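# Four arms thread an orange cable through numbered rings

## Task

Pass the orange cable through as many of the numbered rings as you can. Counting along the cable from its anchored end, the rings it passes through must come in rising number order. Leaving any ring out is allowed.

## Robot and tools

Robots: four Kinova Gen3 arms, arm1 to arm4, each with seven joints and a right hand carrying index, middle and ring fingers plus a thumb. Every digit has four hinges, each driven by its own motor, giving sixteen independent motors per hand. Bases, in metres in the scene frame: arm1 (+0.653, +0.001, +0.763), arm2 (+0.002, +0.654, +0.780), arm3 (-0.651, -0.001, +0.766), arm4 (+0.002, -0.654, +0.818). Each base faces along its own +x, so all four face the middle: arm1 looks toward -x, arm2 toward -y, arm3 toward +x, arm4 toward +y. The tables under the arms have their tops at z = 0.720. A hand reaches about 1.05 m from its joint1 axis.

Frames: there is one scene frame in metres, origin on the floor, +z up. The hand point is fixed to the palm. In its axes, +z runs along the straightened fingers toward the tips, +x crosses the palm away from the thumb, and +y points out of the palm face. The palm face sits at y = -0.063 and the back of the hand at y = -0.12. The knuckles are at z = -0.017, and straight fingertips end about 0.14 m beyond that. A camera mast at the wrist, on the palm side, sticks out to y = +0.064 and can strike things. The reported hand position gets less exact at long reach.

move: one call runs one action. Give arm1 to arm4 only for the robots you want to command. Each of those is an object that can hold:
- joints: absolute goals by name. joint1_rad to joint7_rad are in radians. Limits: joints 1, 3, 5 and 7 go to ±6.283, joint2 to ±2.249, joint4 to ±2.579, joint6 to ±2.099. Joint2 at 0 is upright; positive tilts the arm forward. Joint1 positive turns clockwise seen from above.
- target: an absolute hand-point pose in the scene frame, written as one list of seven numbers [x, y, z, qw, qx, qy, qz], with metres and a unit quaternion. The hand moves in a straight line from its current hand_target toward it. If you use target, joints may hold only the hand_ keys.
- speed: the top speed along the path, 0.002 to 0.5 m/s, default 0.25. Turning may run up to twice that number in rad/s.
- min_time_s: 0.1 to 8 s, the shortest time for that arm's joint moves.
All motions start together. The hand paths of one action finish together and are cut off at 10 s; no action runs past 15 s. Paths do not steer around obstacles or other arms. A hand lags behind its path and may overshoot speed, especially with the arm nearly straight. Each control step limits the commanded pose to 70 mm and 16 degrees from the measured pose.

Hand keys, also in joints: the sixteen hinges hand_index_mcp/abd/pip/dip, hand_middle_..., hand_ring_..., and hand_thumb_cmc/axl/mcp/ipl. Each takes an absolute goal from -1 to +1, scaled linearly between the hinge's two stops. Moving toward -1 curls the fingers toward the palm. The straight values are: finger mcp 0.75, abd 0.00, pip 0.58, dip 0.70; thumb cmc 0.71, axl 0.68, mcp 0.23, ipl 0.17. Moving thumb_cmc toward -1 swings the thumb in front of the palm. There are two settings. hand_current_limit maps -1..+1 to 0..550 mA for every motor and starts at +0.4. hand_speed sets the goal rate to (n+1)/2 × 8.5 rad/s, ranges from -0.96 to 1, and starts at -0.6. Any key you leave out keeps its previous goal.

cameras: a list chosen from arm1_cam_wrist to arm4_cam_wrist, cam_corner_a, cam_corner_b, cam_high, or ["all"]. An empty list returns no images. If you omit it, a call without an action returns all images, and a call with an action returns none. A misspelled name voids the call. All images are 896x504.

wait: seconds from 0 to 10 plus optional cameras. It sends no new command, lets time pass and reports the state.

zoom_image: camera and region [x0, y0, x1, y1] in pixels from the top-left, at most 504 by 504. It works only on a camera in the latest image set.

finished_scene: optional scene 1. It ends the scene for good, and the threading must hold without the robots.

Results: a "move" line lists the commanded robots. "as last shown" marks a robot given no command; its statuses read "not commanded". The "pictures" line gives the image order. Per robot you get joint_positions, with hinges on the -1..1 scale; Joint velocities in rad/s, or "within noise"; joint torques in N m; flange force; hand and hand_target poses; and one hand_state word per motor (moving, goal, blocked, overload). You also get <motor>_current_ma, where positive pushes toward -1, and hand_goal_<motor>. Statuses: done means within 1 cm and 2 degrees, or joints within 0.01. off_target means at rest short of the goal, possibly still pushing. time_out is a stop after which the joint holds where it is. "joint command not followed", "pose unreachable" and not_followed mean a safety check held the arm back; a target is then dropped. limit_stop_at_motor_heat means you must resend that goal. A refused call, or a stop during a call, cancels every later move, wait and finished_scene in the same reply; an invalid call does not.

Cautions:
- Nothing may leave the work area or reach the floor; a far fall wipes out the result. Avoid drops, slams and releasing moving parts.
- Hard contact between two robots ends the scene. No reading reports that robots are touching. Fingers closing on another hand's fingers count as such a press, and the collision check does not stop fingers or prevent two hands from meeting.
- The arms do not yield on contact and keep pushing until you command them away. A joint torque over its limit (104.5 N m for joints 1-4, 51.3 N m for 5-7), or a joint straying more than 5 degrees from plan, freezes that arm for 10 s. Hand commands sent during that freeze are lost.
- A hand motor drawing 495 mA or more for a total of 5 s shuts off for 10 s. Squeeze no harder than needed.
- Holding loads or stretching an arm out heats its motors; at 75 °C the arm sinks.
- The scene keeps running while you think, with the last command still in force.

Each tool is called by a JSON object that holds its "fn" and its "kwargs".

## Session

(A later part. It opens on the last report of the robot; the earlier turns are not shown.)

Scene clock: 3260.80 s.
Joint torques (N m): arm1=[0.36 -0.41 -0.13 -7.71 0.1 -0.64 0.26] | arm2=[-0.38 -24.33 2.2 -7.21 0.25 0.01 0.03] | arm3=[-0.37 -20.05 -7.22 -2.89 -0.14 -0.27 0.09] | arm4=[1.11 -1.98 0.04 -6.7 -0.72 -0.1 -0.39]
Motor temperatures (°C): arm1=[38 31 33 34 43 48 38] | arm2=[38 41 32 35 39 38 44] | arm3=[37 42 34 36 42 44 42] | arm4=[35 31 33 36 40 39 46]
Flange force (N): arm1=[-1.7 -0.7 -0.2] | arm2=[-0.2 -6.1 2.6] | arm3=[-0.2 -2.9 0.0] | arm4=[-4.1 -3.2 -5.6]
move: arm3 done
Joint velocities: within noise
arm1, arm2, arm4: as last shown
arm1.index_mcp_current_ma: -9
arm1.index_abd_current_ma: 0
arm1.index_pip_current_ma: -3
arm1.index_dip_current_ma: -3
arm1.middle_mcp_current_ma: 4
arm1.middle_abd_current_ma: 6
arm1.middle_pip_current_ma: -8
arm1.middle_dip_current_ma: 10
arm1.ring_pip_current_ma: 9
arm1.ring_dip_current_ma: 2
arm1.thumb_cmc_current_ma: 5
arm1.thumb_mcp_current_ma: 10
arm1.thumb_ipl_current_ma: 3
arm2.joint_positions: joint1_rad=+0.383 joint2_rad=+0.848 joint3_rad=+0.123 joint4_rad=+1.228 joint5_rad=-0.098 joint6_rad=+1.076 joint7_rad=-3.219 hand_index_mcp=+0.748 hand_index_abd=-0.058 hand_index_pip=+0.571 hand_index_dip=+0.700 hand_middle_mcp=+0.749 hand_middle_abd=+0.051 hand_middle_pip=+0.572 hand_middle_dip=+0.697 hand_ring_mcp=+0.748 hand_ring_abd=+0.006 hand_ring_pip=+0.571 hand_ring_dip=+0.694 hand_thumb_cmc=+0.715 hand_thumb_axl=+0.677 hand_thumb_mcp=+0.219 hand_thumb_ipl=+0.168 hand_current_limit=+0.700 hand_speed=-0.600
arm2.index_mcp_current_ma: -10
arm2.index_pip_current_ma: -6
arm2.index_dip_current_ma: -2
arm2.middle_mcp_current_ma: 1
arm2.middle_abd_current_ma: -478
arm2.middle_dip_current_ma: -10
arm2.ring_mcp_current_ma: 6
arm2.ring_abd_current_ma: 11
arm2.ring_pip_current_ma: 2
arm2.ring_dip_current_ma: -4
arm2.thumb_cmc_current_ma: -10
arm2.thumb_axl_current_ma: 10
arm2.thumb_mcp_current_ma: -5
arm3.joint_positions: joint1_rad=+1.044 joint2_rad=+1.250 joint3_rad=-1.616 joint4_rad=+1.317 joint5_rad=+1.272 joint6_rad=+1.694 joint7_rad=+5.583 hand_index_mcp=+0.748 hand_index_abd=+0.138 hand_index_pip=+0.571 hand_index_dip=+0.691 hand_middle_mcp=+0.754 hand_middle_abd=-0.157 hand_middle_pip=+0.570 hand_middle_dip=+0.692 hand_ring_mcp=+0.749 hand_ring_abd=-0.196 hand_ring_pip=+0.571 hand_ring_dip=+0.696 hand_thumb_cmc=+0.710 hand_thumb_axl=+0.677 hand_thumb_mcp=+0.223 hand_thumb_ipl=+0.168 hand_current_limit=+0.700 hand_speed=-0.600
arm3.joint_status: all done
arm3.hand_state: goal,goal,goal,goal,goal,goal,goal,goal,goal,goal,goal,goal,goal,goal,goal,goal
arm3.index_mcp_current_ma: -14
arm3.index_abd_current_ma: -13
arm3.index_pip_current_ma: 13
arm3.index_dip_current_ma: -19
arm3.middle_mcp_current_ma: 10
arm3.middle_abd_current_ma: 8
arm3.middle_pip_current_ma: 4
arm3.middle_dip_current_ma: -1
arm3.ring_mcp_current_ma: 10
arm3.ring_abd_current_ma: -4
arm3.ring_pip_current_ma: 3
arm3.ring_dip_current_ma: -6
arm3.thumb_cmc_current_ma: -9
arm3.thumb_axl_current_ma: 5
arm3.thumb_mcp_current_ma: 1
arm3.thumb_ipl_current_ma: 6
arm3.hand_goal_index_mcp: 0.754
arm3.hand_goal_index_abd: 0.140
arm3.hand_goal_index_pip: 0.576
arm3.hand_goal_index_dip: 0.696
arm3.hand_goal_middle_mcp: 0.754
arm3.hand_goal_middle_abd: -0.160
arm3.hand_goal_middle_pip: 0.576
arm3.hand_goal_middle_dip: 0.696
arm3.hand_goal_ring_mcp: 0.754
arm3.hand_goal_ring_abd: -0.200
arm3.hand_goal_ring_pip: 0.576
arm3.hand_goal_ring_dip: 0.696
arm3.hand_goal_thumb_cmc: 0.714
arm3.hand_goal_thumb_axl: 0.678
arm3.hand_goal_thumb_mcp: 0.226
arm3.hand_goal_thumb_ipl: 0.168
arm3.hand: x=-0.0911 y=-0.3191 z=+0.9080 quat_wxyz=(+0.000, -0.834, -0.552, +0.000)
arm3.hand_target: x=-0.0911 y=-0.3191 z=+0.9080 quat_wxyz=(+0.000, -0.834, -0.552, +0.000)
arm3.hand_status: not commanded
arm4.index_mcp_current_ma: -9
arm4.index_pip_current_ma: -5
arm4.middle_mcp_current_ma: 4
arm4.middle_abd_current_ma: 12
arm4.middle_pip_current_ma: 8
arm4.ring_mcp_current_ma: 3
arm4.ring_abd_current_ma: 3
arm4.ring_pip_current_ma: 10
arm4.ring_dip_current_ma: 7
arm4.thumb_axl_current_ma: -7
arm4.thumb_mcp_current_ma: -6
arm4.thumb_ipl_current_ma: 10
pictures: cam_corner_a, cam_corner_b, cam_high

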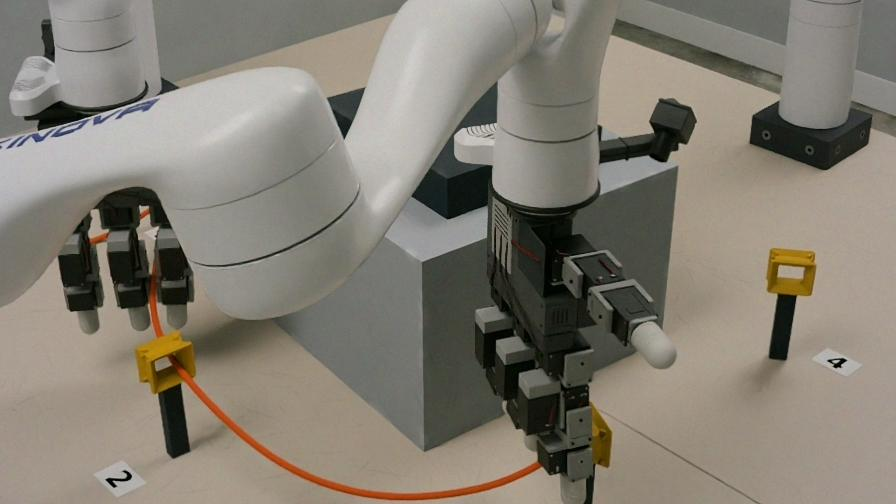

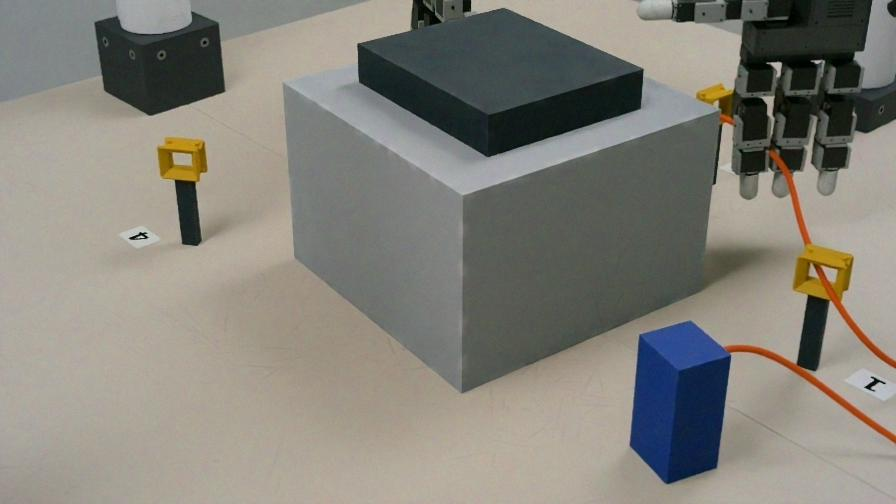

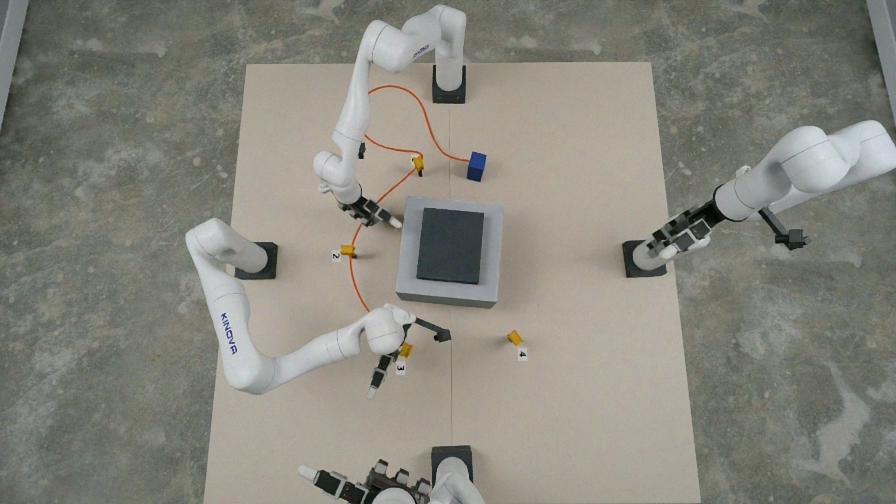

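{"fn": "zoom_image", "kwargs": {"camera": "cam_corner_a", "region": [500, 380, 640, 504]}}

{"fn": "zoom_image", "kwargs": {"camera": "cam_high", "region": [370, 320, 430, 380]}}

{"fn": "move", "kwargs": {"cameras": ["arm3_cam_wrist", "cam_corner_a", "cam_high"]}}

Scaled by 3.600 from the camera's image (finer frame: 1280x720).

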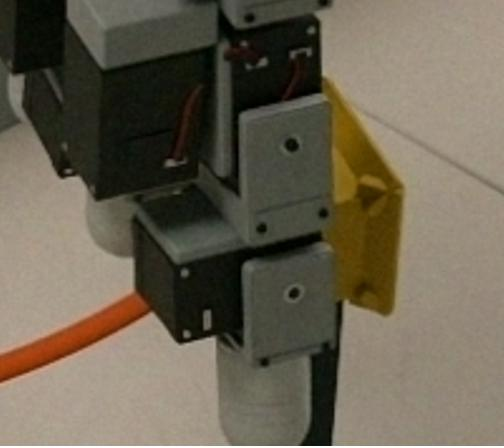

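Scaled by 8.400 from the camera's image (finer frame: 1280x720).

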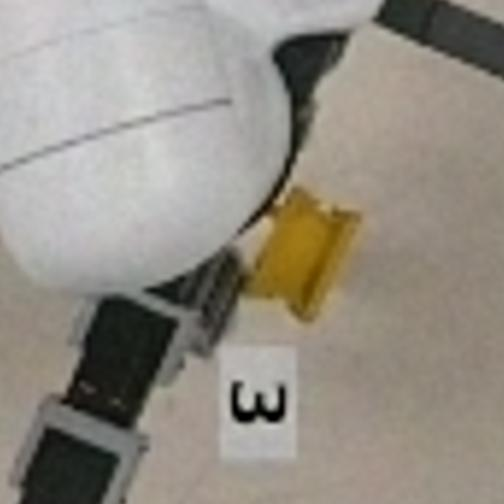

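Scene clock: 3267.37 s.
Joint torques (N m): arm1=[0.43 -0.4 -0.13 -7.66 0.09 -0.63 0.24] | arm2=[-0.39 -24.29 2.18 -7.34 0.25 0.02 0.02] | arm3=[-0.29 -20.08 -7.16 -2.91 -0.1 -0.28 0.05] | arm4=[1.13 -2 0.05 -6.7 -0.7 -0.11 -0.37]
Motor temperatures (°C): arm1=[38 31 33 34 43 48 38] | arm2=[38 41 32 35 39 38 44] | arm3=[37 42 34 36 42 44 42] | arm4=[35 31 33 36 40 39 46]
Flange force (N): arm1=[-1.7 -0.8 -0.4] | arm2=[-0.1 -5.4 2.7] | arm3=[-0.2 -2.8 -0.1] | arm4=[-4.2 -3.1 -5.7]
Joint velocities: within noise
arm1.joint_positions: joint1_rad=-0.211 joint2_rad=-0.447 joint3_rad=-0.107 joint4_rad=+1.431 joint5_rad=-0.069 joint6_rad=+1.964 joint7_rad=+1.761 hand_index_mcp=+0.753 hand_index_abd=+0.000 hand_index_pip=+0.577 hand_index_dip=+0.696 hand_middle_mcp=+0.753 hand_middle_abd=+0.000 hand_middle_pip=+0.577 hand_middle_dip=+0.696 hand_ring_mcp=+0.753 hand_ring_abd=+0.000 hand_ring_pip=+0.577 hand_ring_dip=+0.696 hand_thumb_cmc=+0.714 hand_thumb_axl=+0.677 hand_thumb_mcp=+0.222 hand_thumb_ipl=+0.168 hand_current_limit=+0.400 hand_speed=-0.600
arm1.joint_status: not commanded
arm1.hand_state: goal,goal,goal,goal,goal,goal,goal,goal,goal,goal,overload,goal,goal,goal,goal,goal
arm1.index_mcp_current_ma: -7
arm1.index_abd_current_ma: -2
arm1.index_pip_current_ma: -10
arm1.index_dip_current_ma: 1
arm1.middle_mcp_current_ma: -3
arm1.middle_abd_current_ma: 9
arm1.middle_pip_current_ma: -9
arm1.middle_dip_current_ma: 9
arm1.ring_mcp_current_ma: -6
arm1.ring_abd_current_ma: -1
arm1.ring_pip_current_ma: 8
arm1.ring_dip_current_ma: -1
arm1.thumb_cmc_current_ma: 3
arm1.thumb_axl_current_ma: -10
arm1.thumb_mcp_current_ma: 8
arm1.thumb_ipl_current_ma: 0
arm1.hand_goal_index_mcp: 0.754
arm1.hand_goal_index_abd: 0.000
arm1.hand_goal_index_pip: 0.576
arm1.hand_goal_index_dip: 0.696
arm1.hand_goal_middle_mcp: 0.754
arm1.hand_goal_middle_abd: 0.000
arm1.hand_goal_middle_pip: 0.576
arm1.hand_goal_middle_dip: 0.696
arm1.hand_goal_ring_mcp: 0.754
arm1.hand_goal_ring_abd: 0.000
arm1.hand_goal_ring_pip: 0.576
arm1.hand_goal_ring_dip: 0.696
arm1.hand_goal_thumb_cmc: 0.714
arm1.hand_goal_thumb_axl: 0.678
arm1.hand_goal_thumb_mcp: 0.226
arm1.hand_goal_thumb_ipl: 0.168
arm1.hand: x=+0.5493 y=-0.1310 z=+1.3069 quat_wxyz=(+0.021, +0.954, +0.285, -0.090) (m; scene frame)
arm1.hand_target: x=+0.5493 y=-0.1310 z=+1.3069 quat_wxyz=(+0.021, +0.954, +0.285, -0.090) (m; scene frame)
arm1.hand_status: not commanded
arm2.joint_positions: joint1_rad=+0.383 joint2_rad=+0.848 joint3_rad=+0.123 joint4_rad=+1.228 joint5_rad=-0.098 joint6_rad=+1.076 joint7_rad=-3.219 hand_index_mcp=+0.748 hand_index_abd=-0.058 hand_index_pip=+0.571 hand_index_dip=+0.700 hand_middle_mcp=+0.749 hand_middle_abd=+0.051 hand_middle_pip=+0.572 hand_middle_dip=+0.697 hand_ring_mcp=+0.748 hand_ring_abd=+0.006 hand_ring_pip=+0.571 hand_ring_dip=+0.694 hand_thumb_cmc=+0.715 hand_thumb_axl=+0.677 hand_thumb_mcp=+0.219 hand_thumb_ipl=+0.168 hand_current_limit=+0.700 hand_speed=-0.600
arm2.joint_status: not commanded
arm2.hand_state: goal,blocked,goal,goal,goal,blocked,goal,goal,goal,goal,goal,goal,goal,goal,goal,goal
arm2.index_mcp_current_ma: -17
arm2.index_abd_current_ma: 460
arm2.index_pip_current_ma: -11
arm2.index_dip_current_ma: -4
arm2.middle_mcp_current_ma: 0
arm2.middle_abd_current_ma: -479
arm2.middle_pip_current_ma: -8
arm2.middle_dip_current_ma: -10
arm2.ring_mcp_current_ma: 4
arm2.ring_abd_current_ma: 16
arm2.ring_pip_current_ma: 3
arm2.ring_dip_current_ma: -5
arm2.thumb_cmc_current_ma: -12
arm2.thumb_axl_current_ma: 12
arm2.thumb_mcp_current_ma: -8
arm2.thumb_ipl_current_ma: 2
arm2.hand_goal_index_mcp: 0.754
arm2.hand_goal_index_abd: -0.460
arm2.hand_goal_index_pip: 0.576
arm2.hand_goal_index_dip: 0.696
arm2.hand_goal_middle_mcp: 0.754
arm2.hand_goal_middle_abd: 0.460
arm2.hand_goal_middle_pip: 0.576
arm2.hand_goal_middle_dip: 0.696
arm2.hand_goal_ring_mcp: 0.754
arm2.hand_goal_ring_abd: 0.000
arm2.hand_goal_ring_pip: 0.576
arm2.hand_goal_ring_dip: 0.696
arm2.hand_goal_thumb_cmc: 0.714
arm2.hand_goal_thumb_axl: 0.678
arm2.hand_goal_thumb_mcp: 0.226
arm2.hand_goal_thumb_ipl: 0.168
arm2.hand: x=-0.2205 y=+0.1965 z=+0.8950 quat_wxyz=(+0.000, -0.301, -0.954, +0.000) (m; scene frame)
arm2.hand_target: x=-0.2205 y=+0.1965 z=+0.8950 quat_wxyz=(+0.000, -0.301, -0.954, +0.000) (m; scene frame)
arm2.hand_status: not commanded
arm3.joint_positions: joint1_rad=+1.044 joint2_rad=+1.250 joint3_rad=-1.616 joint4_rad=+1.317 joint5_rad=+1.272 joint6_rad=+1.694 joint7_rad=+5.583 hand_index_mcp=+0.748 hand_index_abd=+0.138 hand_index_pip=+0.571 hand_index_dip=+0.691 hand_middle_mcp=+0.754 hand_middle_abd=-0.157 hand_middle_pip=+0.570 hand_middle_dip=+0.692 hand_ring_mcp=+0.749 hand_ring_abd=-0.196 hand_ring_pip=+0.571 hand_ring_dip=+0.696 hand_thumb_cmc=+0.710 hand_thumb_axl=+0.677 hand_thumb_mcp=+0.223 hand_thumb_ipl=+0.168 hand_current_limit=+0.700 hand_speed=-0.600
arm3.joint_status: all done
arm3.hand_state: goal,goal,goal,goal,goal,goal,goal,goal,goal,goal,goal,goal,goal,goal,goal,goal
arm3.index_mcp_current_ma: -15
arm3.index_abd_current_ma: -14
arm3.index_pip_current_ma: 3
arm3.index_dip_current_ma: -8
arm3.middle_mcp_current_ma: 7
arm3.middle_abd_current_ma: -2
arm3.middle_pip_current_ma: 1
arm3.middle_dip_current_ma: 2
arm3.ring_mcp_current_ma: 0
arm3.ring_abd_current_ma: -4
arm3.ring_pip_current_ma: 1
arm3.ring_dip_current_ma: -3
arm3.thumb_cmc_current_ma: -1
arm3.thumb_axl_current_ma: 5
arm3.thumb_mcp_current_ma: -1
arm3.thumb_ipl_current_ma: 8
arm3.hand_goal_index_mcp: 0.754
arm3.hand_goal_index_abd: 0.140
arm3.hand_goal_index_pip: 0.576
arm3.hand_goal_index_dip: 0.696
arm3.hand_goal_middle_mcp: 0.754
arm3.hand_goal_middle_abd: -0.160
arm3.hand_goal_middle_pip: 0.576
arm3.hand_goal_middle_dip: 0.696
arm3.hand_goal_ring_mcp: 0.754
arm3.hand_goal_ring_abd: -0.200
arm3.hand_goal_ring_pip: 0.576
arm3.hand_goal_ring_dip: 0.696
arm3.hand_goal_thumb_cmc: 0.714
arm3.hand_goal_thumb_axl: 0.678
arm3.hand_goal_thumb_mcp: 0.226
arm3.hand_goal_thumb_ipl: 0.168
arm3.hand: x=-0.0911 y=-0.3191 z=+0.9080 quat_wxyz=(+0.000, -0.834, -0.552, +0.000) (m; scene frame)
arm3.hand_target: x=-0.0911 y=-0.3191 z=+0.9080 quat_wxyz=(+0.000, -0.834, -0.552, +0.000) (m; scene frame)
arm3.hand_status: not commanded
arm4.joint_positions: joint1_rad=-0.862 joint2_rad=-0.381 joint3_rad=-0.038 joint4_rad=+1.500 joint5_rad=-0.069 joint6_rad=+1.986 joint7_rad=+1.768 hand_index_mcp=+0.753 hand_index_abd=+0.000 hand_index_pip=+0.577 hand_index_dip=+0.696 hand_middle_mcp=+0.753 hand_middle_abd=+0.000 hand_middle_pip=+0.577 hand_middle_dip=+0.696 hand_ring_mcp=+0.753 hand_ring_abd=+0.000 hand_ring_pip=+0.577 hand_ring_dip=+0.696 hand_thumb_cmc=+0.714 hand_thumb_axl=+0.677 hand_thumb_mcp=+0.221 hand_thumb_ipl=+0.168 hand_current_limit=+0.400 hand_speed=-0.600
arm4.joint_status: not commanded
arm4.hand_state: goal,goal,goal,goal,goal,goal,goal,goal,goal,goal,goal,goal,goal,goal,goal,goal
arm4.index_mcp_current_ma: -11
arm4.index_abd_current_ma: -6
arm4.index_pip_current_ma: 10
arm4.index_dip_current_ma: -7
arm4.middle_mcp_current_ma: 14
arm4.middle_abd_current_ma: 8
arm4.middle_pip_current_ma: 7
arm4.middle_dip_current_ma: 12
arm4.ring_mcp_current_ma: 8
arm4.ring_abd_current_ma: 4
arm4.ring_pip_current_ma: 5
arm4.ring_dip_current_ma: 7
arm4.thumb_cmc_current_ma: 8
arm4.thumb_axl_current_ma: -10
arm4.thumb_mcp_current_ma: -2
arm4.thumb_ipl_current_ma: 4
arm4.hand_goal_index_mcp: 0.754
arm4.hand_goal_index_abd: 0.000
arm4.hand_goal_index_pip: 0.576
arm4.hand_goal_index_dip: 0.696
arm4.hand_goal_middle_mcp: 0.754
arm4.hand_goal_middle_abd: 0.000
arm4.hand_goal_middle_pip: 0.576
arm4.hand_goal_middle_dip: 0.696
arm4.hand_goal_ring_mcp: 0.754
arm4.hand_goal_ring_abd: 0.000
arm4.hand_goal_ring_pip: 0.576
arm4.hand_goal_ring_dip: 0.696
arm4.hand_goal_thumb_cmc: 0.714
arm4.hand_goal_thumb_axl: 0.678
arm4.hand_goal_thumb_mcp: 0.226
arm4.hand_goal_thumb_ipl: 0.168
arm4.hand: x=-0.1602 y=-0.6403 z=+1.3350 quat_wxyz=(-0.013, -0.978, +0.206, +0.028) (m; scene frame)
arm4.hand_target: x=-0.1602 y=-0.6403 z=+1.3350 quat_wxyz=(-0.013, -0.978, +0.206, +0.028) (m; scene frame)
arm4.hand_status: not commanded
pictures: arm3_cam_wrist, cam_corner_a, cam_high

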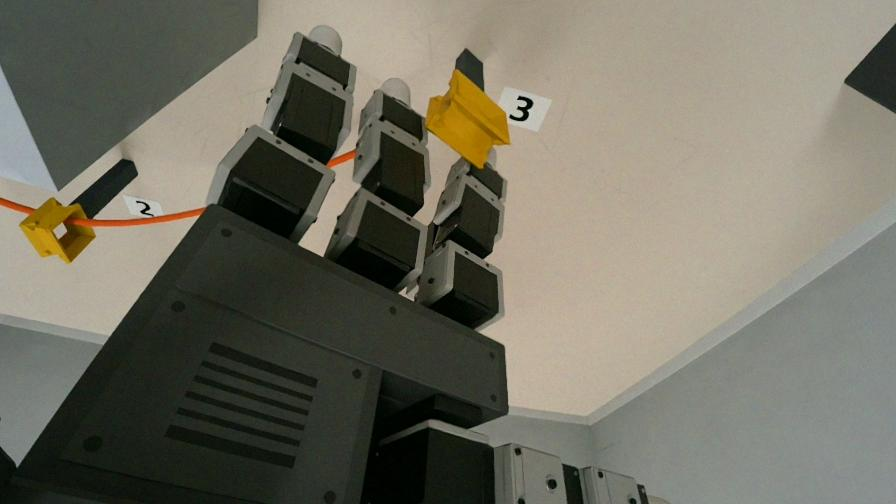

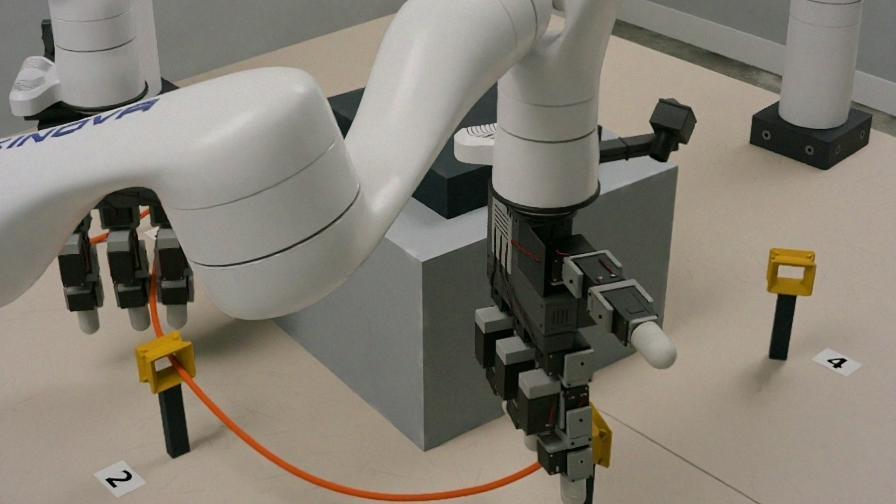

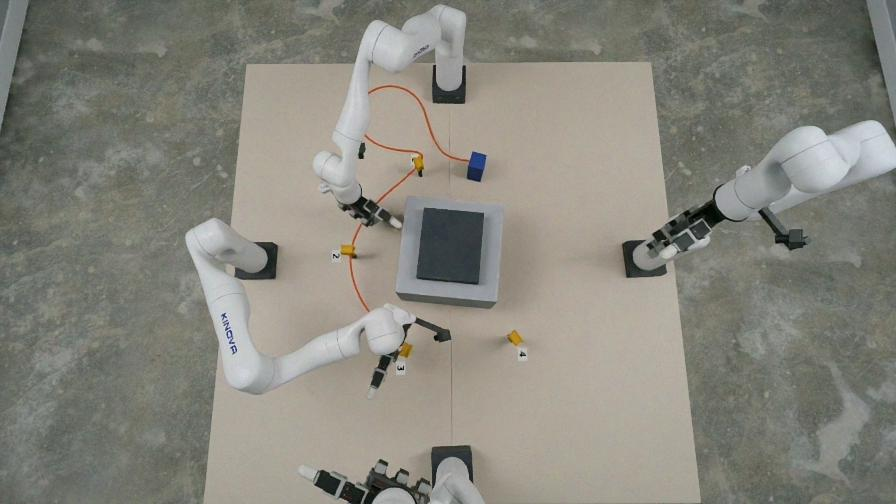

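{"fn": "zoom_image", "kwargs": {"camera": "arm3_cam_wrist", "region": [320, 20, 560, 200]}}

Scaled by 2.100 from the camera's image (finer frame: 1280x720).

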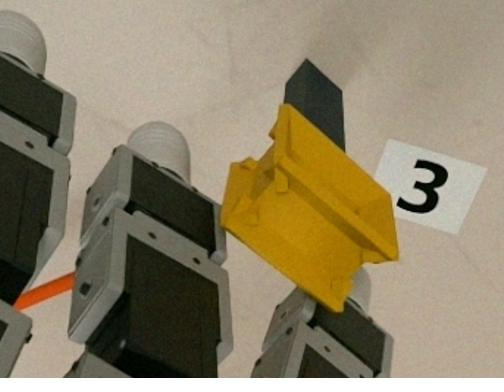

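{"fn": "move", "kwargs": {"arm3": {"target": [-0.141, -0.2965, 0.857, 0, -0.9063, -0.4226, 0], "speed": 0.12}, "cameras": ["cam_high","cam_corner_a","arm3_cam_wrist"]}}

{"fn": "zoom_image", "kwargs": {"camera": "cam_corner_a", "region": [400, 354, 640, 504]}}

{"fn": "zoom_image", "kwargs": {"camera": "cam_high", "region": [360, 300, 440, 380]}}

{"fn": "zoom_image", "kwargs": {"camera": "arm3_cam_wrist", "region": [240, 0, 560, 240]}}

Scene clock: 3311.97 s.
Joint torques (N m): arm1=[0.37 -0.42 -0.13 -7.69 0.12 -0.61 0.25] | arm2=[-0.35 -24.32 2.15 -7.28 0.23 -0.03 0.03] | arm3=[-0.31 -18.46 -7.6 -2.9 -0.12 -0.26 0.03] | arm4=[1.14 -2.04 0.01 -6.69 -0.68 -0.1 -0.38]
Motor temperatures (°C): arm1=[38 31 33 34 43 48 38] | arm2=[38 41 32 35 39 38 44] | arm3=[37 43 34 36 42 44 42] | arm4=[35 31 33 36 40 39 46]
Flange force (N): arm1=[-1.8 -0.7 -0.2] | arm2=[-0.2 -5.8 2.5] | arm3=[-1.2 -2.6 -0.2] | arm4=[-4.3 -3.2 -5.7]
move: arm3 done
Joint velocities: within noise
arm1, arm2, arm4: as last shown
arm1.index_dip_current_ma: 4
arm1.middle_mcp_current_ma: 5
arm1.middle_abd_current_ma: 6
arm1.middle_pip_current_ma: -5
arm1.middle_dip_current_ma: 5
arm1.ring_mcp_current_ma: -1
arm1.ring_abd_current_ma: -7
arm1.ring_pip_current_ma: 7
arm1.ring_dip_current_ma: 1
arm1.thumb_cmc_current_ma: 0
arm1.thumb_axl_current_ma: -9
arm1.thumb_ipl_current_ma: 5
arm2.index_mcp_current_ma: -11
arm2.index_abd_current_ma: 465
arm2.index_pip_current_ma: -9
arm2.index_dip_current_ma: 4
arm2.middle_mcp_current_ma: 6
arm2.middle_abd_current_ma: -471
arm2.middle_dip_current_ma: -8
arm2.ring_mcp_current_ma: 0
arm2.ring_abd_current_ma: 12
arm2.ring_pip_current_ma: -2
arm2.ring_dip_current_ma: -8
arm2.thumb_cmc_current_ma: -9
arm2.thumb_axl_current_ma: 7
arm2.thumb_mcp_current_ma: 2
arm3.joint_positions: joint1_rad=+1.083 joint2_rad=+1.286 joint3_rad=-1.571 joint4_rad=+1.556 joint5_rad=+1.288 joint6_rad=+1.578 joint7_rad=+5.111 hand_index_mcp=+0.748 hand_index_abd=+0.138 hand_index_pip=+0.571 hand_index_dip=+0.691 hand_middle_mcp=+0.754 hand_middle_abd=-0.157 hand_middle_pip=+0.570 hand_middle_dip=+0.692 hand_ring_mcp=+0.749 hand_ring_abd=-0.196 hand_ring_pip=+0.571 hand_ring_dip=+0.696 hand_thumb_cmc=+0.718 hand_thumb_axl=+0.677 hand_thumb_mcp=+0.223 hand_thumb_ipl=+0.168 hand_current_limit=+0.700 hand_speed=-0.600
arm3.joint_status: not commanded
arm3.hand_state: goal,goal,goal,goal,goal,goal,goal,goal,goal,goal,goal,goal,goal,goal,goal,goal
arm3.index_mcp_current_ma: -11
arm3.index_abd_current_ma: -8
arm3.index_pip_current_ma: 6
arm3.index_dip_current_ma: -10
arm3.middle_mcp_current_ma: 3
arm3.middle_abd_current_ma: 6
arm3.middle_pip_current_ma: -2
arm3.middle_dip_current_ma: 8
arm3.ring_mcp_current_ma: -3
arm3.ring_abd_current_ma: -6
arm3.ring_pip_current_ma: 4
arm3.ring_dip_current_ma: -7
arm3.thumb_cmc_current_ma: 3
arm3.thumb_axl_current_ma: 7
arm3.thumb_mcp_current_ma: 6
arm3.thumb_ipl_current_ma: 4
arm3.hand_goal_index_mcp: 0.754
arm3.hand_goal_index_abd: 0.140
arm3.hand_goal_index_pip: 0.576
arm3.hand_goal_index_dip: 0.696
arm3.hand_goal_middle_mcp: 0.754
arm3.hand_goal_middle_abd: -0.160
arm3.hand_goal_middle_pip: 0.576
arm3.hand_goal_middle_dip: 0.696
arm3.hand_goal_ring_mcp: 0.754
arm3.hand_goal_ring_abd: -0.200
arm3.hand_goal_ring_pip: 0.576
arm3.hand_goal_ring_dip: 0.696
arm3.hand_goal_thumb_cmc: 0.714
arm3.hand_goal_thumb_axl: 0.678
arm3.hand_goal_thumb_mcp: 0.226
arm3.hand_goal_thumb_ipl: 0.168
arm3.hand: x=-0.1410 y=-0.2965 z=+0.8570 quat_wxyz=(+0.000, -0.906, -0.423, +0.000)
arm3.hand_target: x=-0.1410 y=-0.2965 z=+0.8570 quat_wxyz=(+0.000, -0.906, -0.423, +0.000)
arm3.hand_status: done (0.000 m and 0.0 deg from the pose sent, 0.075 m and 17.0 deg at the start)
arm4.index_mcp_current_ma: -8
arm4.index_abd_current_ma: -5
arm4.index_pip_current_ma: -2
arm4.index_dip_current_ma: -4
arm4.middle_mcp_current_ma: 8
arm4.middle_abd_current_ma: 5
arm4.middle_pip_current_ma: 6
arm4.middle_dip_current_ma: 3
arm4.ring_mcp_current_ma: 1
arm4.ring_abd_current_ma: 1
arm4.ring_pip_current_ma: 7
arm4.ring_dip_current_ma: 13
arm4.thumb_cmc_current_ma: 13
arm4.thumb_axl_current_ma: -7
arm4.thumb_ipl_current_ma: 3
pictures: arm3_cam_wrist, cam_corner_a, cam_high

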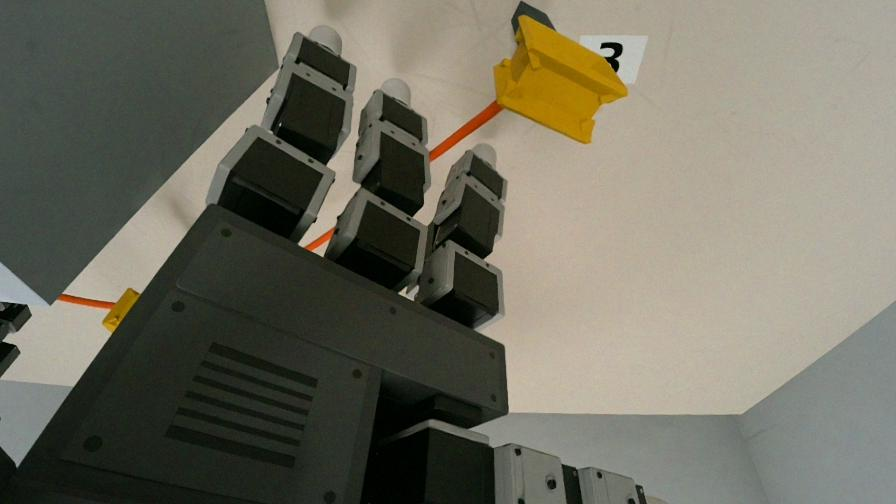

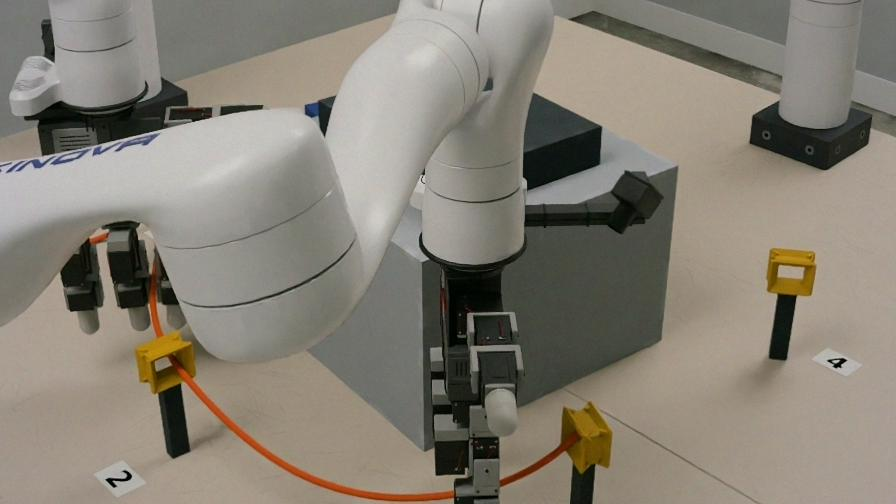

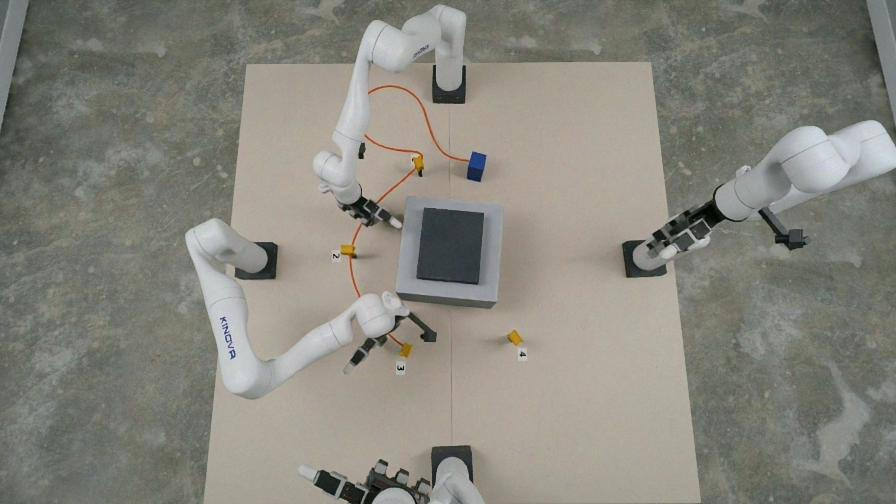

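Scaled by 2.100 from the camera's image (finer frame: 1280x720).

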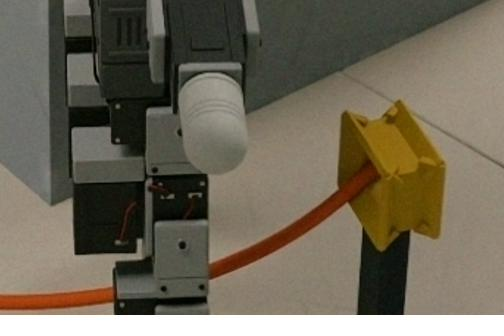

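Scaled by 6.300 from the camera's image (finer frame: 1280x720).

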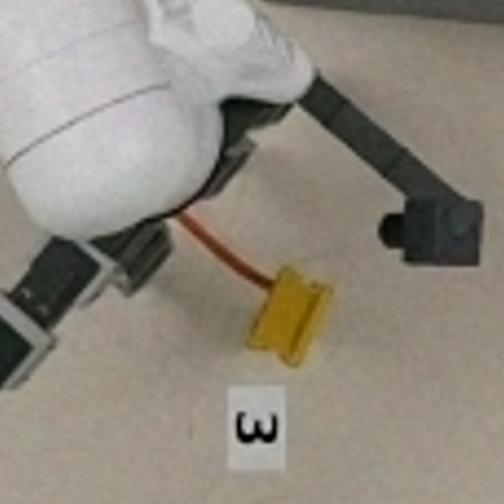

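Scaled by 1.575 from the camera's image (finer frame: 1280x720).

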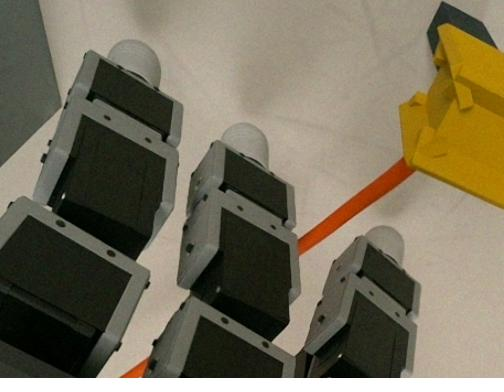

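{"fn": "move", "kwargs": {"arm3": {"joints": {"hand_index_abd": -0.46, "hand_middle_abd": 0.46, "hand_ring_abd": 0.0}}}}

{"fn": "move", "kwargs": {"arm3": {"target": [-0.092, -0.3187, 0.900, 0, -0.8339, -0.5518, 0], "speed": 0.1}, "arm2": {"target": [-0.2404, 0.1678, 0.895, 0, -0.2756, -0.9612, 0], "speed": 0.1}, "cameras": ["cam_high","cam_corner_a","arm3_cam_wrist"]}}

{"fn": "zoom_image", "kwargs": {"camera": "cam_corner_a", "region": [400, 354, 700, 504]}}

{"fn": "zoom_image", "kwargs": {"camera": "cam_high", "region": [360, 300, 440, 380]}}

Scene clock: 3325.13 s.
Joint torques (N m): arm1=[0.42 -0.44 -0.14 -7.7 0.1 -0.63 0.26] | arm2=[-0.3 -24.38 2.16 -7.29 0.24 -0.02 0.05] | arm3=[-0.25 -18.58 -7.65 -2.86 -0.08 -0.23 0.06] | arm4=[1.13 -1.99 0.03 -6.71 -0.7 -0.1 -0.39]
Motor temperatures (°C): arm1=[38 31 33 34 43 48 38] | arm2=[38 41 32 35 39 38 44] | arm3=[37 43 34 36 42 44 42] | arm4=[35 31 33 36 40 39 46]
Flange force (N): arm1=[-1.8 -0.8 -0.3] | arm2=[-0.4 -5.9 2.6] | arm3=[-0.9 -2.4 0.0] | arm4=[-4.1 -3.2 -5.6]
move: arm3 off_target
Joint velocities: within noise
arm1, arm2, arm4: as last shown
arm1.index_mcp_current_ma: -4
arm1.index_abd_current_ma: -7
arm1.index_pip_current_ma: -9
arm1.index_dip_current_ma: 2
arm1.middle_abd_current_ma: 8
arm1.middle_pip_current_ma: -10
arm1.middle_dip_current_ma: 11
arm1.ring_mcp_current_ma: -3
arm1.ring_pip_current_ma: 9
arm1.ring_dip_current_ma: -5
arm1.thumb_cmc_current_ma: 4
arm1.thumb_ipl_current_ma: 8
arm2.joint_positions: joint1_rad=+0.383 joint2_rad=+0.848 joint3_rad=+0.123 joint4_rad=+1.228 joint5_rad=-0.098 joint6_rad=+1.076 joint7_rad=-3.219 hand_index_mcp=+0.748 hand_index_abd=-0.058 hand_index_pip=+0.571 hand_index_dip=+0.701 hand_middle_mcp=+0.749 hand_middle_abd=+0.051 hand_middle_pip=+0.572 hand_middle_dip=+0.697 hand_ring_mcp=+0.748 hand_ring_abd=+0.006 hand_ring_pip=+0.571 hand_ring_dip=+0.694 hand_thumb_cmc=+0.715 hand_thumb_axl=+0.677 hand_thumb_mcp=+0.219 hand_thumb_ipl=+0.168 hand_current_limit=+0.700 hand_speed=-0.600
arm2.index_mcp_current_ma: -12
arm2.index_abd_current_ma: 464
arm2.index_pip_current_ma: -12
arm2.index_dip_current_ma: 0
arm2.middle_mcp_current_ma: 4
arm2.middle_abd_current_ma: -478
arm2.middle_pip_current_ma: -1
arm2.middle_dip_current_ma: -7
arm2.ring_mcp_current_ma: 5
arm2.ring_abd_current_ma: 11
arm2.ring_pip_current_ma: 2
arm2.ring_dip_current_ma: -6
arm2.thumb_cmc_current_ma: -11
arm2.thumb_axl_current_ma: 8
arm2.thumb_mcp_current_ma: -4
arm2.thumb_ipl_current_ma: 7
arm3.joint_positions: joint1_rad=+1.083 joint2_rad=+1.286 joint3_rad=-1.571 joint4_rad=+1.556 joint5_rad=+1.288 joint6_rad=+1.578 joint7_rad=+5.111 hand_index_mcp=+0.748 hand_index_abd=-0.053 hand_index_pip=+0.573 hand_index_dip=+0.692 hand_middle_mcp=+0.754 hand_middle_abd=+0.028 hand_middle_pip=+0.578 hand_middle_dip=+0.700 hand_ring_mcp=+0.749 hand_ring_abd=+0.006 hand_ring_pip=+0.571 hand_ring_dip=+0.696 hand_thumb_cmc=+0.718 hand_thumb_axl=+0.677 hand_thumb_mcp=+0.223 hand_thumb_ipl=+0.168 hand_current_limit=+0.700 hand_speed=-0.600
arm3.joint_status: hand_index_abd off_target (ended at -0.053, target -0.460); hand_middle_abd off_target (ended at +0.028, target +0.460); the others done
arm3.hand_state: goal,blocked,goal,goal,goal,blocked,goal,goal,goal,goal,goal,goal,goal,goal,goal,goal
arm3.index_mcp_current_ma: -8
arm3.index_abd_current_ma: 457
arm3.index_pip_current_ma: -1
arm3.index_dip_current_ma: -9
arm3.middle_mcp_current_ma: -5
arm3.middle_abd_current_ma: -462
arm3.middle_pip_current_ma: 1
arm3.middle_dip_current_ma: 4
arm3.ring_mcp_current_ma: -5
arm3.ring_abd_current_ma: 4
arm3.ring_pip_current_ma: -3
arm3.ring_dip_current_ma: -5
arm3.thumb_cmc_current_ma: -1
arm3.thumb_axl_current_ma: 1
arm3.thumb_mcp_current_ma: -5
arm3.thumb_ipl_current_ma: 2
arm3.hand_goal_index_mcp: 0.754
arm3.hand_goal_index_abd: -0.460
arm3.hand_goal_index_pip: 0.576
arm3.hand_goal_index_dip: 0.696
arm3.hand_goal_middle_mcp: 0.754
arm3.hand_goal_middle_abd: 0.460
arm3.hand_goal_middle_pip: 0.576
arm3.hand_goal_middle_dip: 0.696
arm3.hand_goal_ring_mcp: 0.754
arm3.hand_goal_ring_abd: 0.000
arm3.hand_goal_ring_pip: 0.576
arm3.hand_goal_ring_dip: 0.696
arm3.hand_goal_thumb_cmc: 0.714
arm3.hand_goal_thumb_axl: 0.678
arm3.hand_goal_thumb_mcp: 0.226
arm3.hand_goal_thumb_ipl: 0.168
arm3.hand: x=-0.1410 y=-0.2965 z=+0.8570 quat_wxyz=(+0.000, -0.906, -0.423, +0.000)
arm3.hand_target: x=-0.1410 y=-0.2965 z=+0.8570 quat_wxyz=(+0.000, -0.906, -0.423, +0.000)
arm3.hand_status: not commanded
arm4.index_mcp_current_ma: -5
arm4.index_abd_current_ma: 0
arm4.index_pip_current_ma: 3
arm4.index_dip_current_ma: 0
arm4.middle_abd_current_ma: 7
arm4.middle_pip_current_ma: 0
arm4.ring_mcp_current_ma: 3
arm4.ring_abd_current_ma: -1
arm4.ring_pip_current_ma: 12
arm4.ring_dip_current_ma: 11
arm4.thumb_cmc_current_ma: 6
arm4.thumb_axl_current_ma: -4
arm4.thumb_mcp_current_ma: -3
arm4.thumb_ipl_current_ma: 7
pictures: none

Scene clock: 3327.13 s.
Joint torques (N m): arm1=[0.4 -0.43 -0.1 -7.66 0.11 -0.62 0.26] | arm2=[-0.37 -25.64 2.1 -7.29 0.25 0.32 0.05] | arm3=[0.23 -20.61 -7.09 -3.3 0.57 -0.31 0.18] | arm4=[1.12 -1.99 -0.01 -6.73 -0.71 -0.11 -0.38]
Motor temperatures (°C): arm1=[38 31 33 34 43 48 38] | arm2=[38 41 32 35 39 38 44] | arm3=[37 43 34 36 42 44 42] | arm4=[35 31 33 36 40 39 46]
Flange force (N): arm1=[-1.9 -0.7 -0.4] | arm2=[0.0 -7.3 2.4] | arm3=[1.2 -4.4 0.3] | arm4=[-4.1 -3.3 -5.5]
move: arm2 done; arm3 done
Joint velocities: within noise
arm1, arm4: as last shown
arm1.index_mcp_current_ma: -9
arm1.index_abd_current_ma: -3
arm1.index_pip_current_ma: -8
arm1.index_dip_current_ma: 5
arm1.middle_mcp_current_ma: 3
arm1.middle_abd_current_ma: 13
arm1.middle_pip_current_ma: -9
arm1.middle_dip_current_ma: 1
arm1.ring_mcp_current_ma: 0
arm1.ring_abd_current_ma: -2
arm1.ring_dip_current_ma: 2
arm1.thumb_cmc_current_ma: 7
arm1.thumb_axl_current_ma: -11
arm1.thumb_mcp_current_ma: 2
arm1.thumb_ipl_current_ma: 6
arm2.joint_positions: joint1_rad=+0.397 joint2_rad=+0.933 joint3_rad=+0.113 joint4_rad=+1.042 joint5_rad=-0.092 joint6_rad=+1.174 joint7_rad=-3.178 hand_index_mcp=+0.757 hand_index_abd=-0.058 hand_index_pip=+0.582 hand_index_dip=+0.700 hand_middle_mcp=+0.759 hand_middle_abd=+0.051 hand_middle_pip=+0.582 hand_middle_dip=+0.696 hand_ring_mcp=+0.748 hand_ring_abd=+0.006 hand_ring_pip=+0.571 hand_ring_dip=+0.694 hand_thumb_cmc=+0.715 hand_thumb_axl=+0.677 hand_thumb_mcp=+0.219 hand_thumb_ipl=+0.168 hand_current_limit=+0.700 hand_speed=-0.600
arm2.joint_status: not commanded
arm2.hand_state: goal,blocked,goal,goal,goal,blocked,goal,goal,goal,goal,goal,goal,goal,goal,goal,goal
arm2.index_mcp_current_ma: -2
arm2.index_abd_current_ma: 464
arm2.index_pip_current_ma: 4
arm2.index_dip_current_ma: 1
arm2.middle_mcp_current_ma: 18
arm2.middle_abd_current_ma: -480
arm2.middle_pip_current_ma: -1
arm2.middle_dip_current_ma: -7
arm2.ring_mcp_current_ma: 6
arm2.ring_abd_current_ma: 7
arm2.ring_pip_current_ma: 3
arm2.ring_dip_current_ma: -9
arm2.thumb_cmc_current_ma: -9
arm2.thumb_axl_current_ma: 7
arm2.thumb_mcp_current_ma: -1
arm2.thumb_ipl_current_ma: 6
arm2.hand_goal_index_mcp: 0.754
arm2.hand_goal_index_abd: -0.460
arm2.hand_goal_index_pip: 0.576
arm2.hand_goal_index_dip: 0.696
arm2.hand_goal_middle_mcp: 0.754
arm2.hand_goal_middle_abd: 0.460
arm2.hand_goal_middle_pip: 0.576
arm2.hand_goal_middle_dip: 0.696
arm2.hand_goal_ring_mcp: 0.754
arm2.hand_goal_ring_abd: 0.000
arm2.hand_goal_ring_pip: 0.576
arm2.hand_goal_ring_dip: 0.696
arm2.hand_goal_thumb_cmc: 0.714
arm2.hand_goal_thumb_axl: 0.678
arm2.hand_goal_thumb_mcp: 0.226
arm2.hand_goal_thumb_ipl: 0.168
arm2.hand: x=-0.2404 y=+0.1678 z=+0.8950 quat_wxyz=(+0.000, -0.276, -0.961, +0.000)
arm2.hand_target: x=-0.2404 y=+0.1678 z=+0.8950 quat_wxyz=(+0.000, -0.276, -0.961, +0.000)
arm2.hand_status: done (0.000 m and 0.0 deg from the pose sent, 0.035 m and 3.0 deg at the start)
arm3.joint_positions: joint1_rad=+1.047 joint2_rad=+1.261 joint3_rad=-1.610 joint4_rad=+1.331 joint5_rad=+1.279 joint6_rad=+1.682 joint7_rad=+5.576 hand_index_mcp=+0.762 hand_index_abd=-0.054 hand_index_pip=+0.582 hand_index_dip=+0.702 hand_middle_mcp=+0.769 hand_middle_abd=+0.027 hand_middle_pip=+0.585 hand_middle_dip=+0.701 hand_ring_mcp=+0.749 hand_ring_abd=+0.006 hand_ring_pip=+0.571 hand_ring_dip=+0.696 hand_thumb_cmc=+0.710 hand_thumb_axl=+0.677 hand_thumb_mcp=+0.223 hand_thumb_ipl=+0.168 hand_current_limit=+0.700 hand_speed=-0.600
arm3.joint_status: not commanded
arm3.hand_state: goal,blocked,goal,goal,goal,blocked,goal,goal,goal,goal,goal,goal,goal,goal,goal,goal
arm3.index_mcp_current_ma: -2
arm3.index_abd_current_ma: 459
arm3.index_pip_current_ma: 3
arm3.index_dip_current_ma: 1
arm3.middle_mcp_current_ma: 15
arm3.middle_abd_current_ma: -463
arm3.middle_pip_current_ma: -1
arm3.middle_dip_current_ma: -1
arm3.ring_mcp_current_ma: -4
arm3.ring_abd_current_ma: -4
arm3.ring_pip_current_ma: -1
arm3.ring_dip_current_ma: 1
arm3.thumb_cmc_current_ma: -6
arm3.thumb_axl_current_ma: 2
arm3.thumb_mcp_current_ma: 1
arm3.thumb_ipl_current_ma: 15
arm3.hand_goal_index_mcp: 0.754
arm3.hand_goal_index_abd: -0.460
arm3.hand_goal_index_pip: 0.576
arm3.hand_goal_index_dip: 0.696
arm3.hand_goal_middle_mcp: 0.754
arm3.hand_goal_middle_abd: 0.460
arm3.hand_goal_middle_pip: 0.576
arm3.hand_goal_middle_dip: 0.696
arm3.hand_goal_ring_mcp: 0.754
arm3.hand_goal_ring_abd: 0.000
arm3.hand_goal_ring_pip: 0.576
arm3.hand_goal_ring_dip: 0.696
arm3.hand_goal_thumb_cmc: 0.714
arm3.hand_goal_thumb_axl: 0.678
arm3.hand_goal_thumb_mcp: 0.226
arm3.hand_goal_thumb_ipl: 0.168
arm3.hand: x=-0.0920 y=-0.3187 z=+0.9000 quat_wxyz=(+0.000, -0.834, -0.552, +0.000)
arm3.hand_target: x=-0.0920 y=-0.3187 z=+0.9000 quat_wxyz=(+0.000, -0.834, -0.552, +0.000)
arm3.hand_status: done (0.000 m and 0.0 deg from the pose sent, 0.069 m and 17.0 deg at the start)
arm4.index_mcp_current_ma: 0
arm4.index_abd_current_ma: -9
arm4.index_pip_current_ma: 9
arm4.index_dip_current_ma: 1
arm4.middle_mcp_current_ma: 14
arm4.middle_pip_current_ma: 1
arm4.middle_dip_current_ma: 9
arm4.ring_abd_current_ma: 5
arm4.ring_pip_current_ma: 6
arm4.thumb_cmc_current_ma: 11
arm4.thumb_axl_current_ma: -5
arm4.thumb_mcp_current_ma: -1
arm4.thumb_ipl_current_ma: 3
pictures: arm3_cam_wrist, cam_corner_a, cam_high

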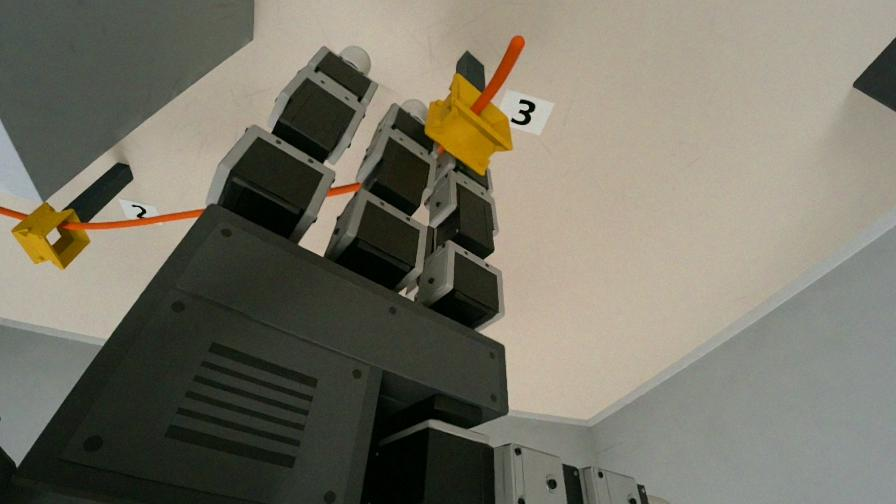

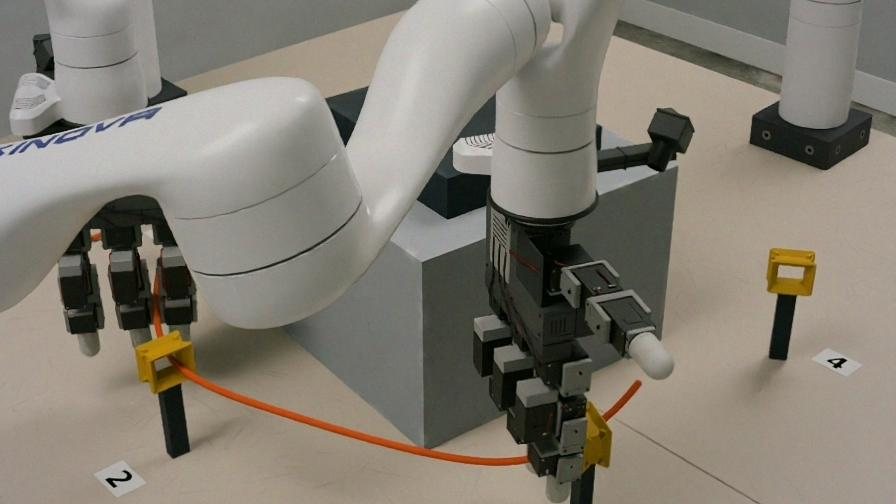

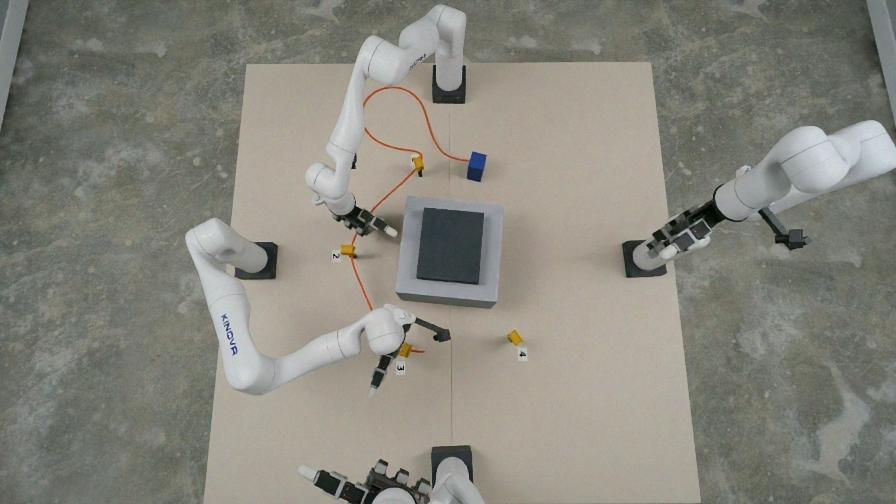

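Scaled by 1.680 from the camera's image (finer frame: 1280x720).

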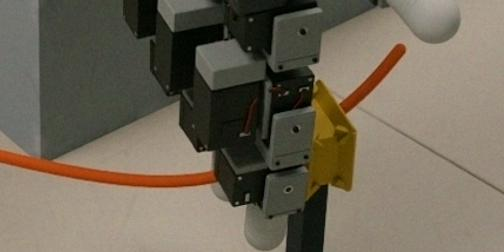

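Scaled by 6.300 from the camera's image (finer frame: 1280x720).

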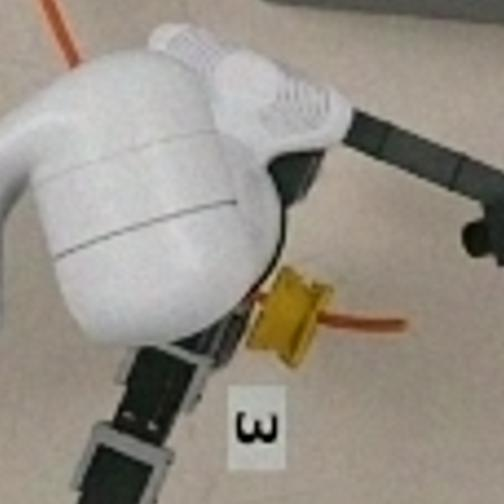

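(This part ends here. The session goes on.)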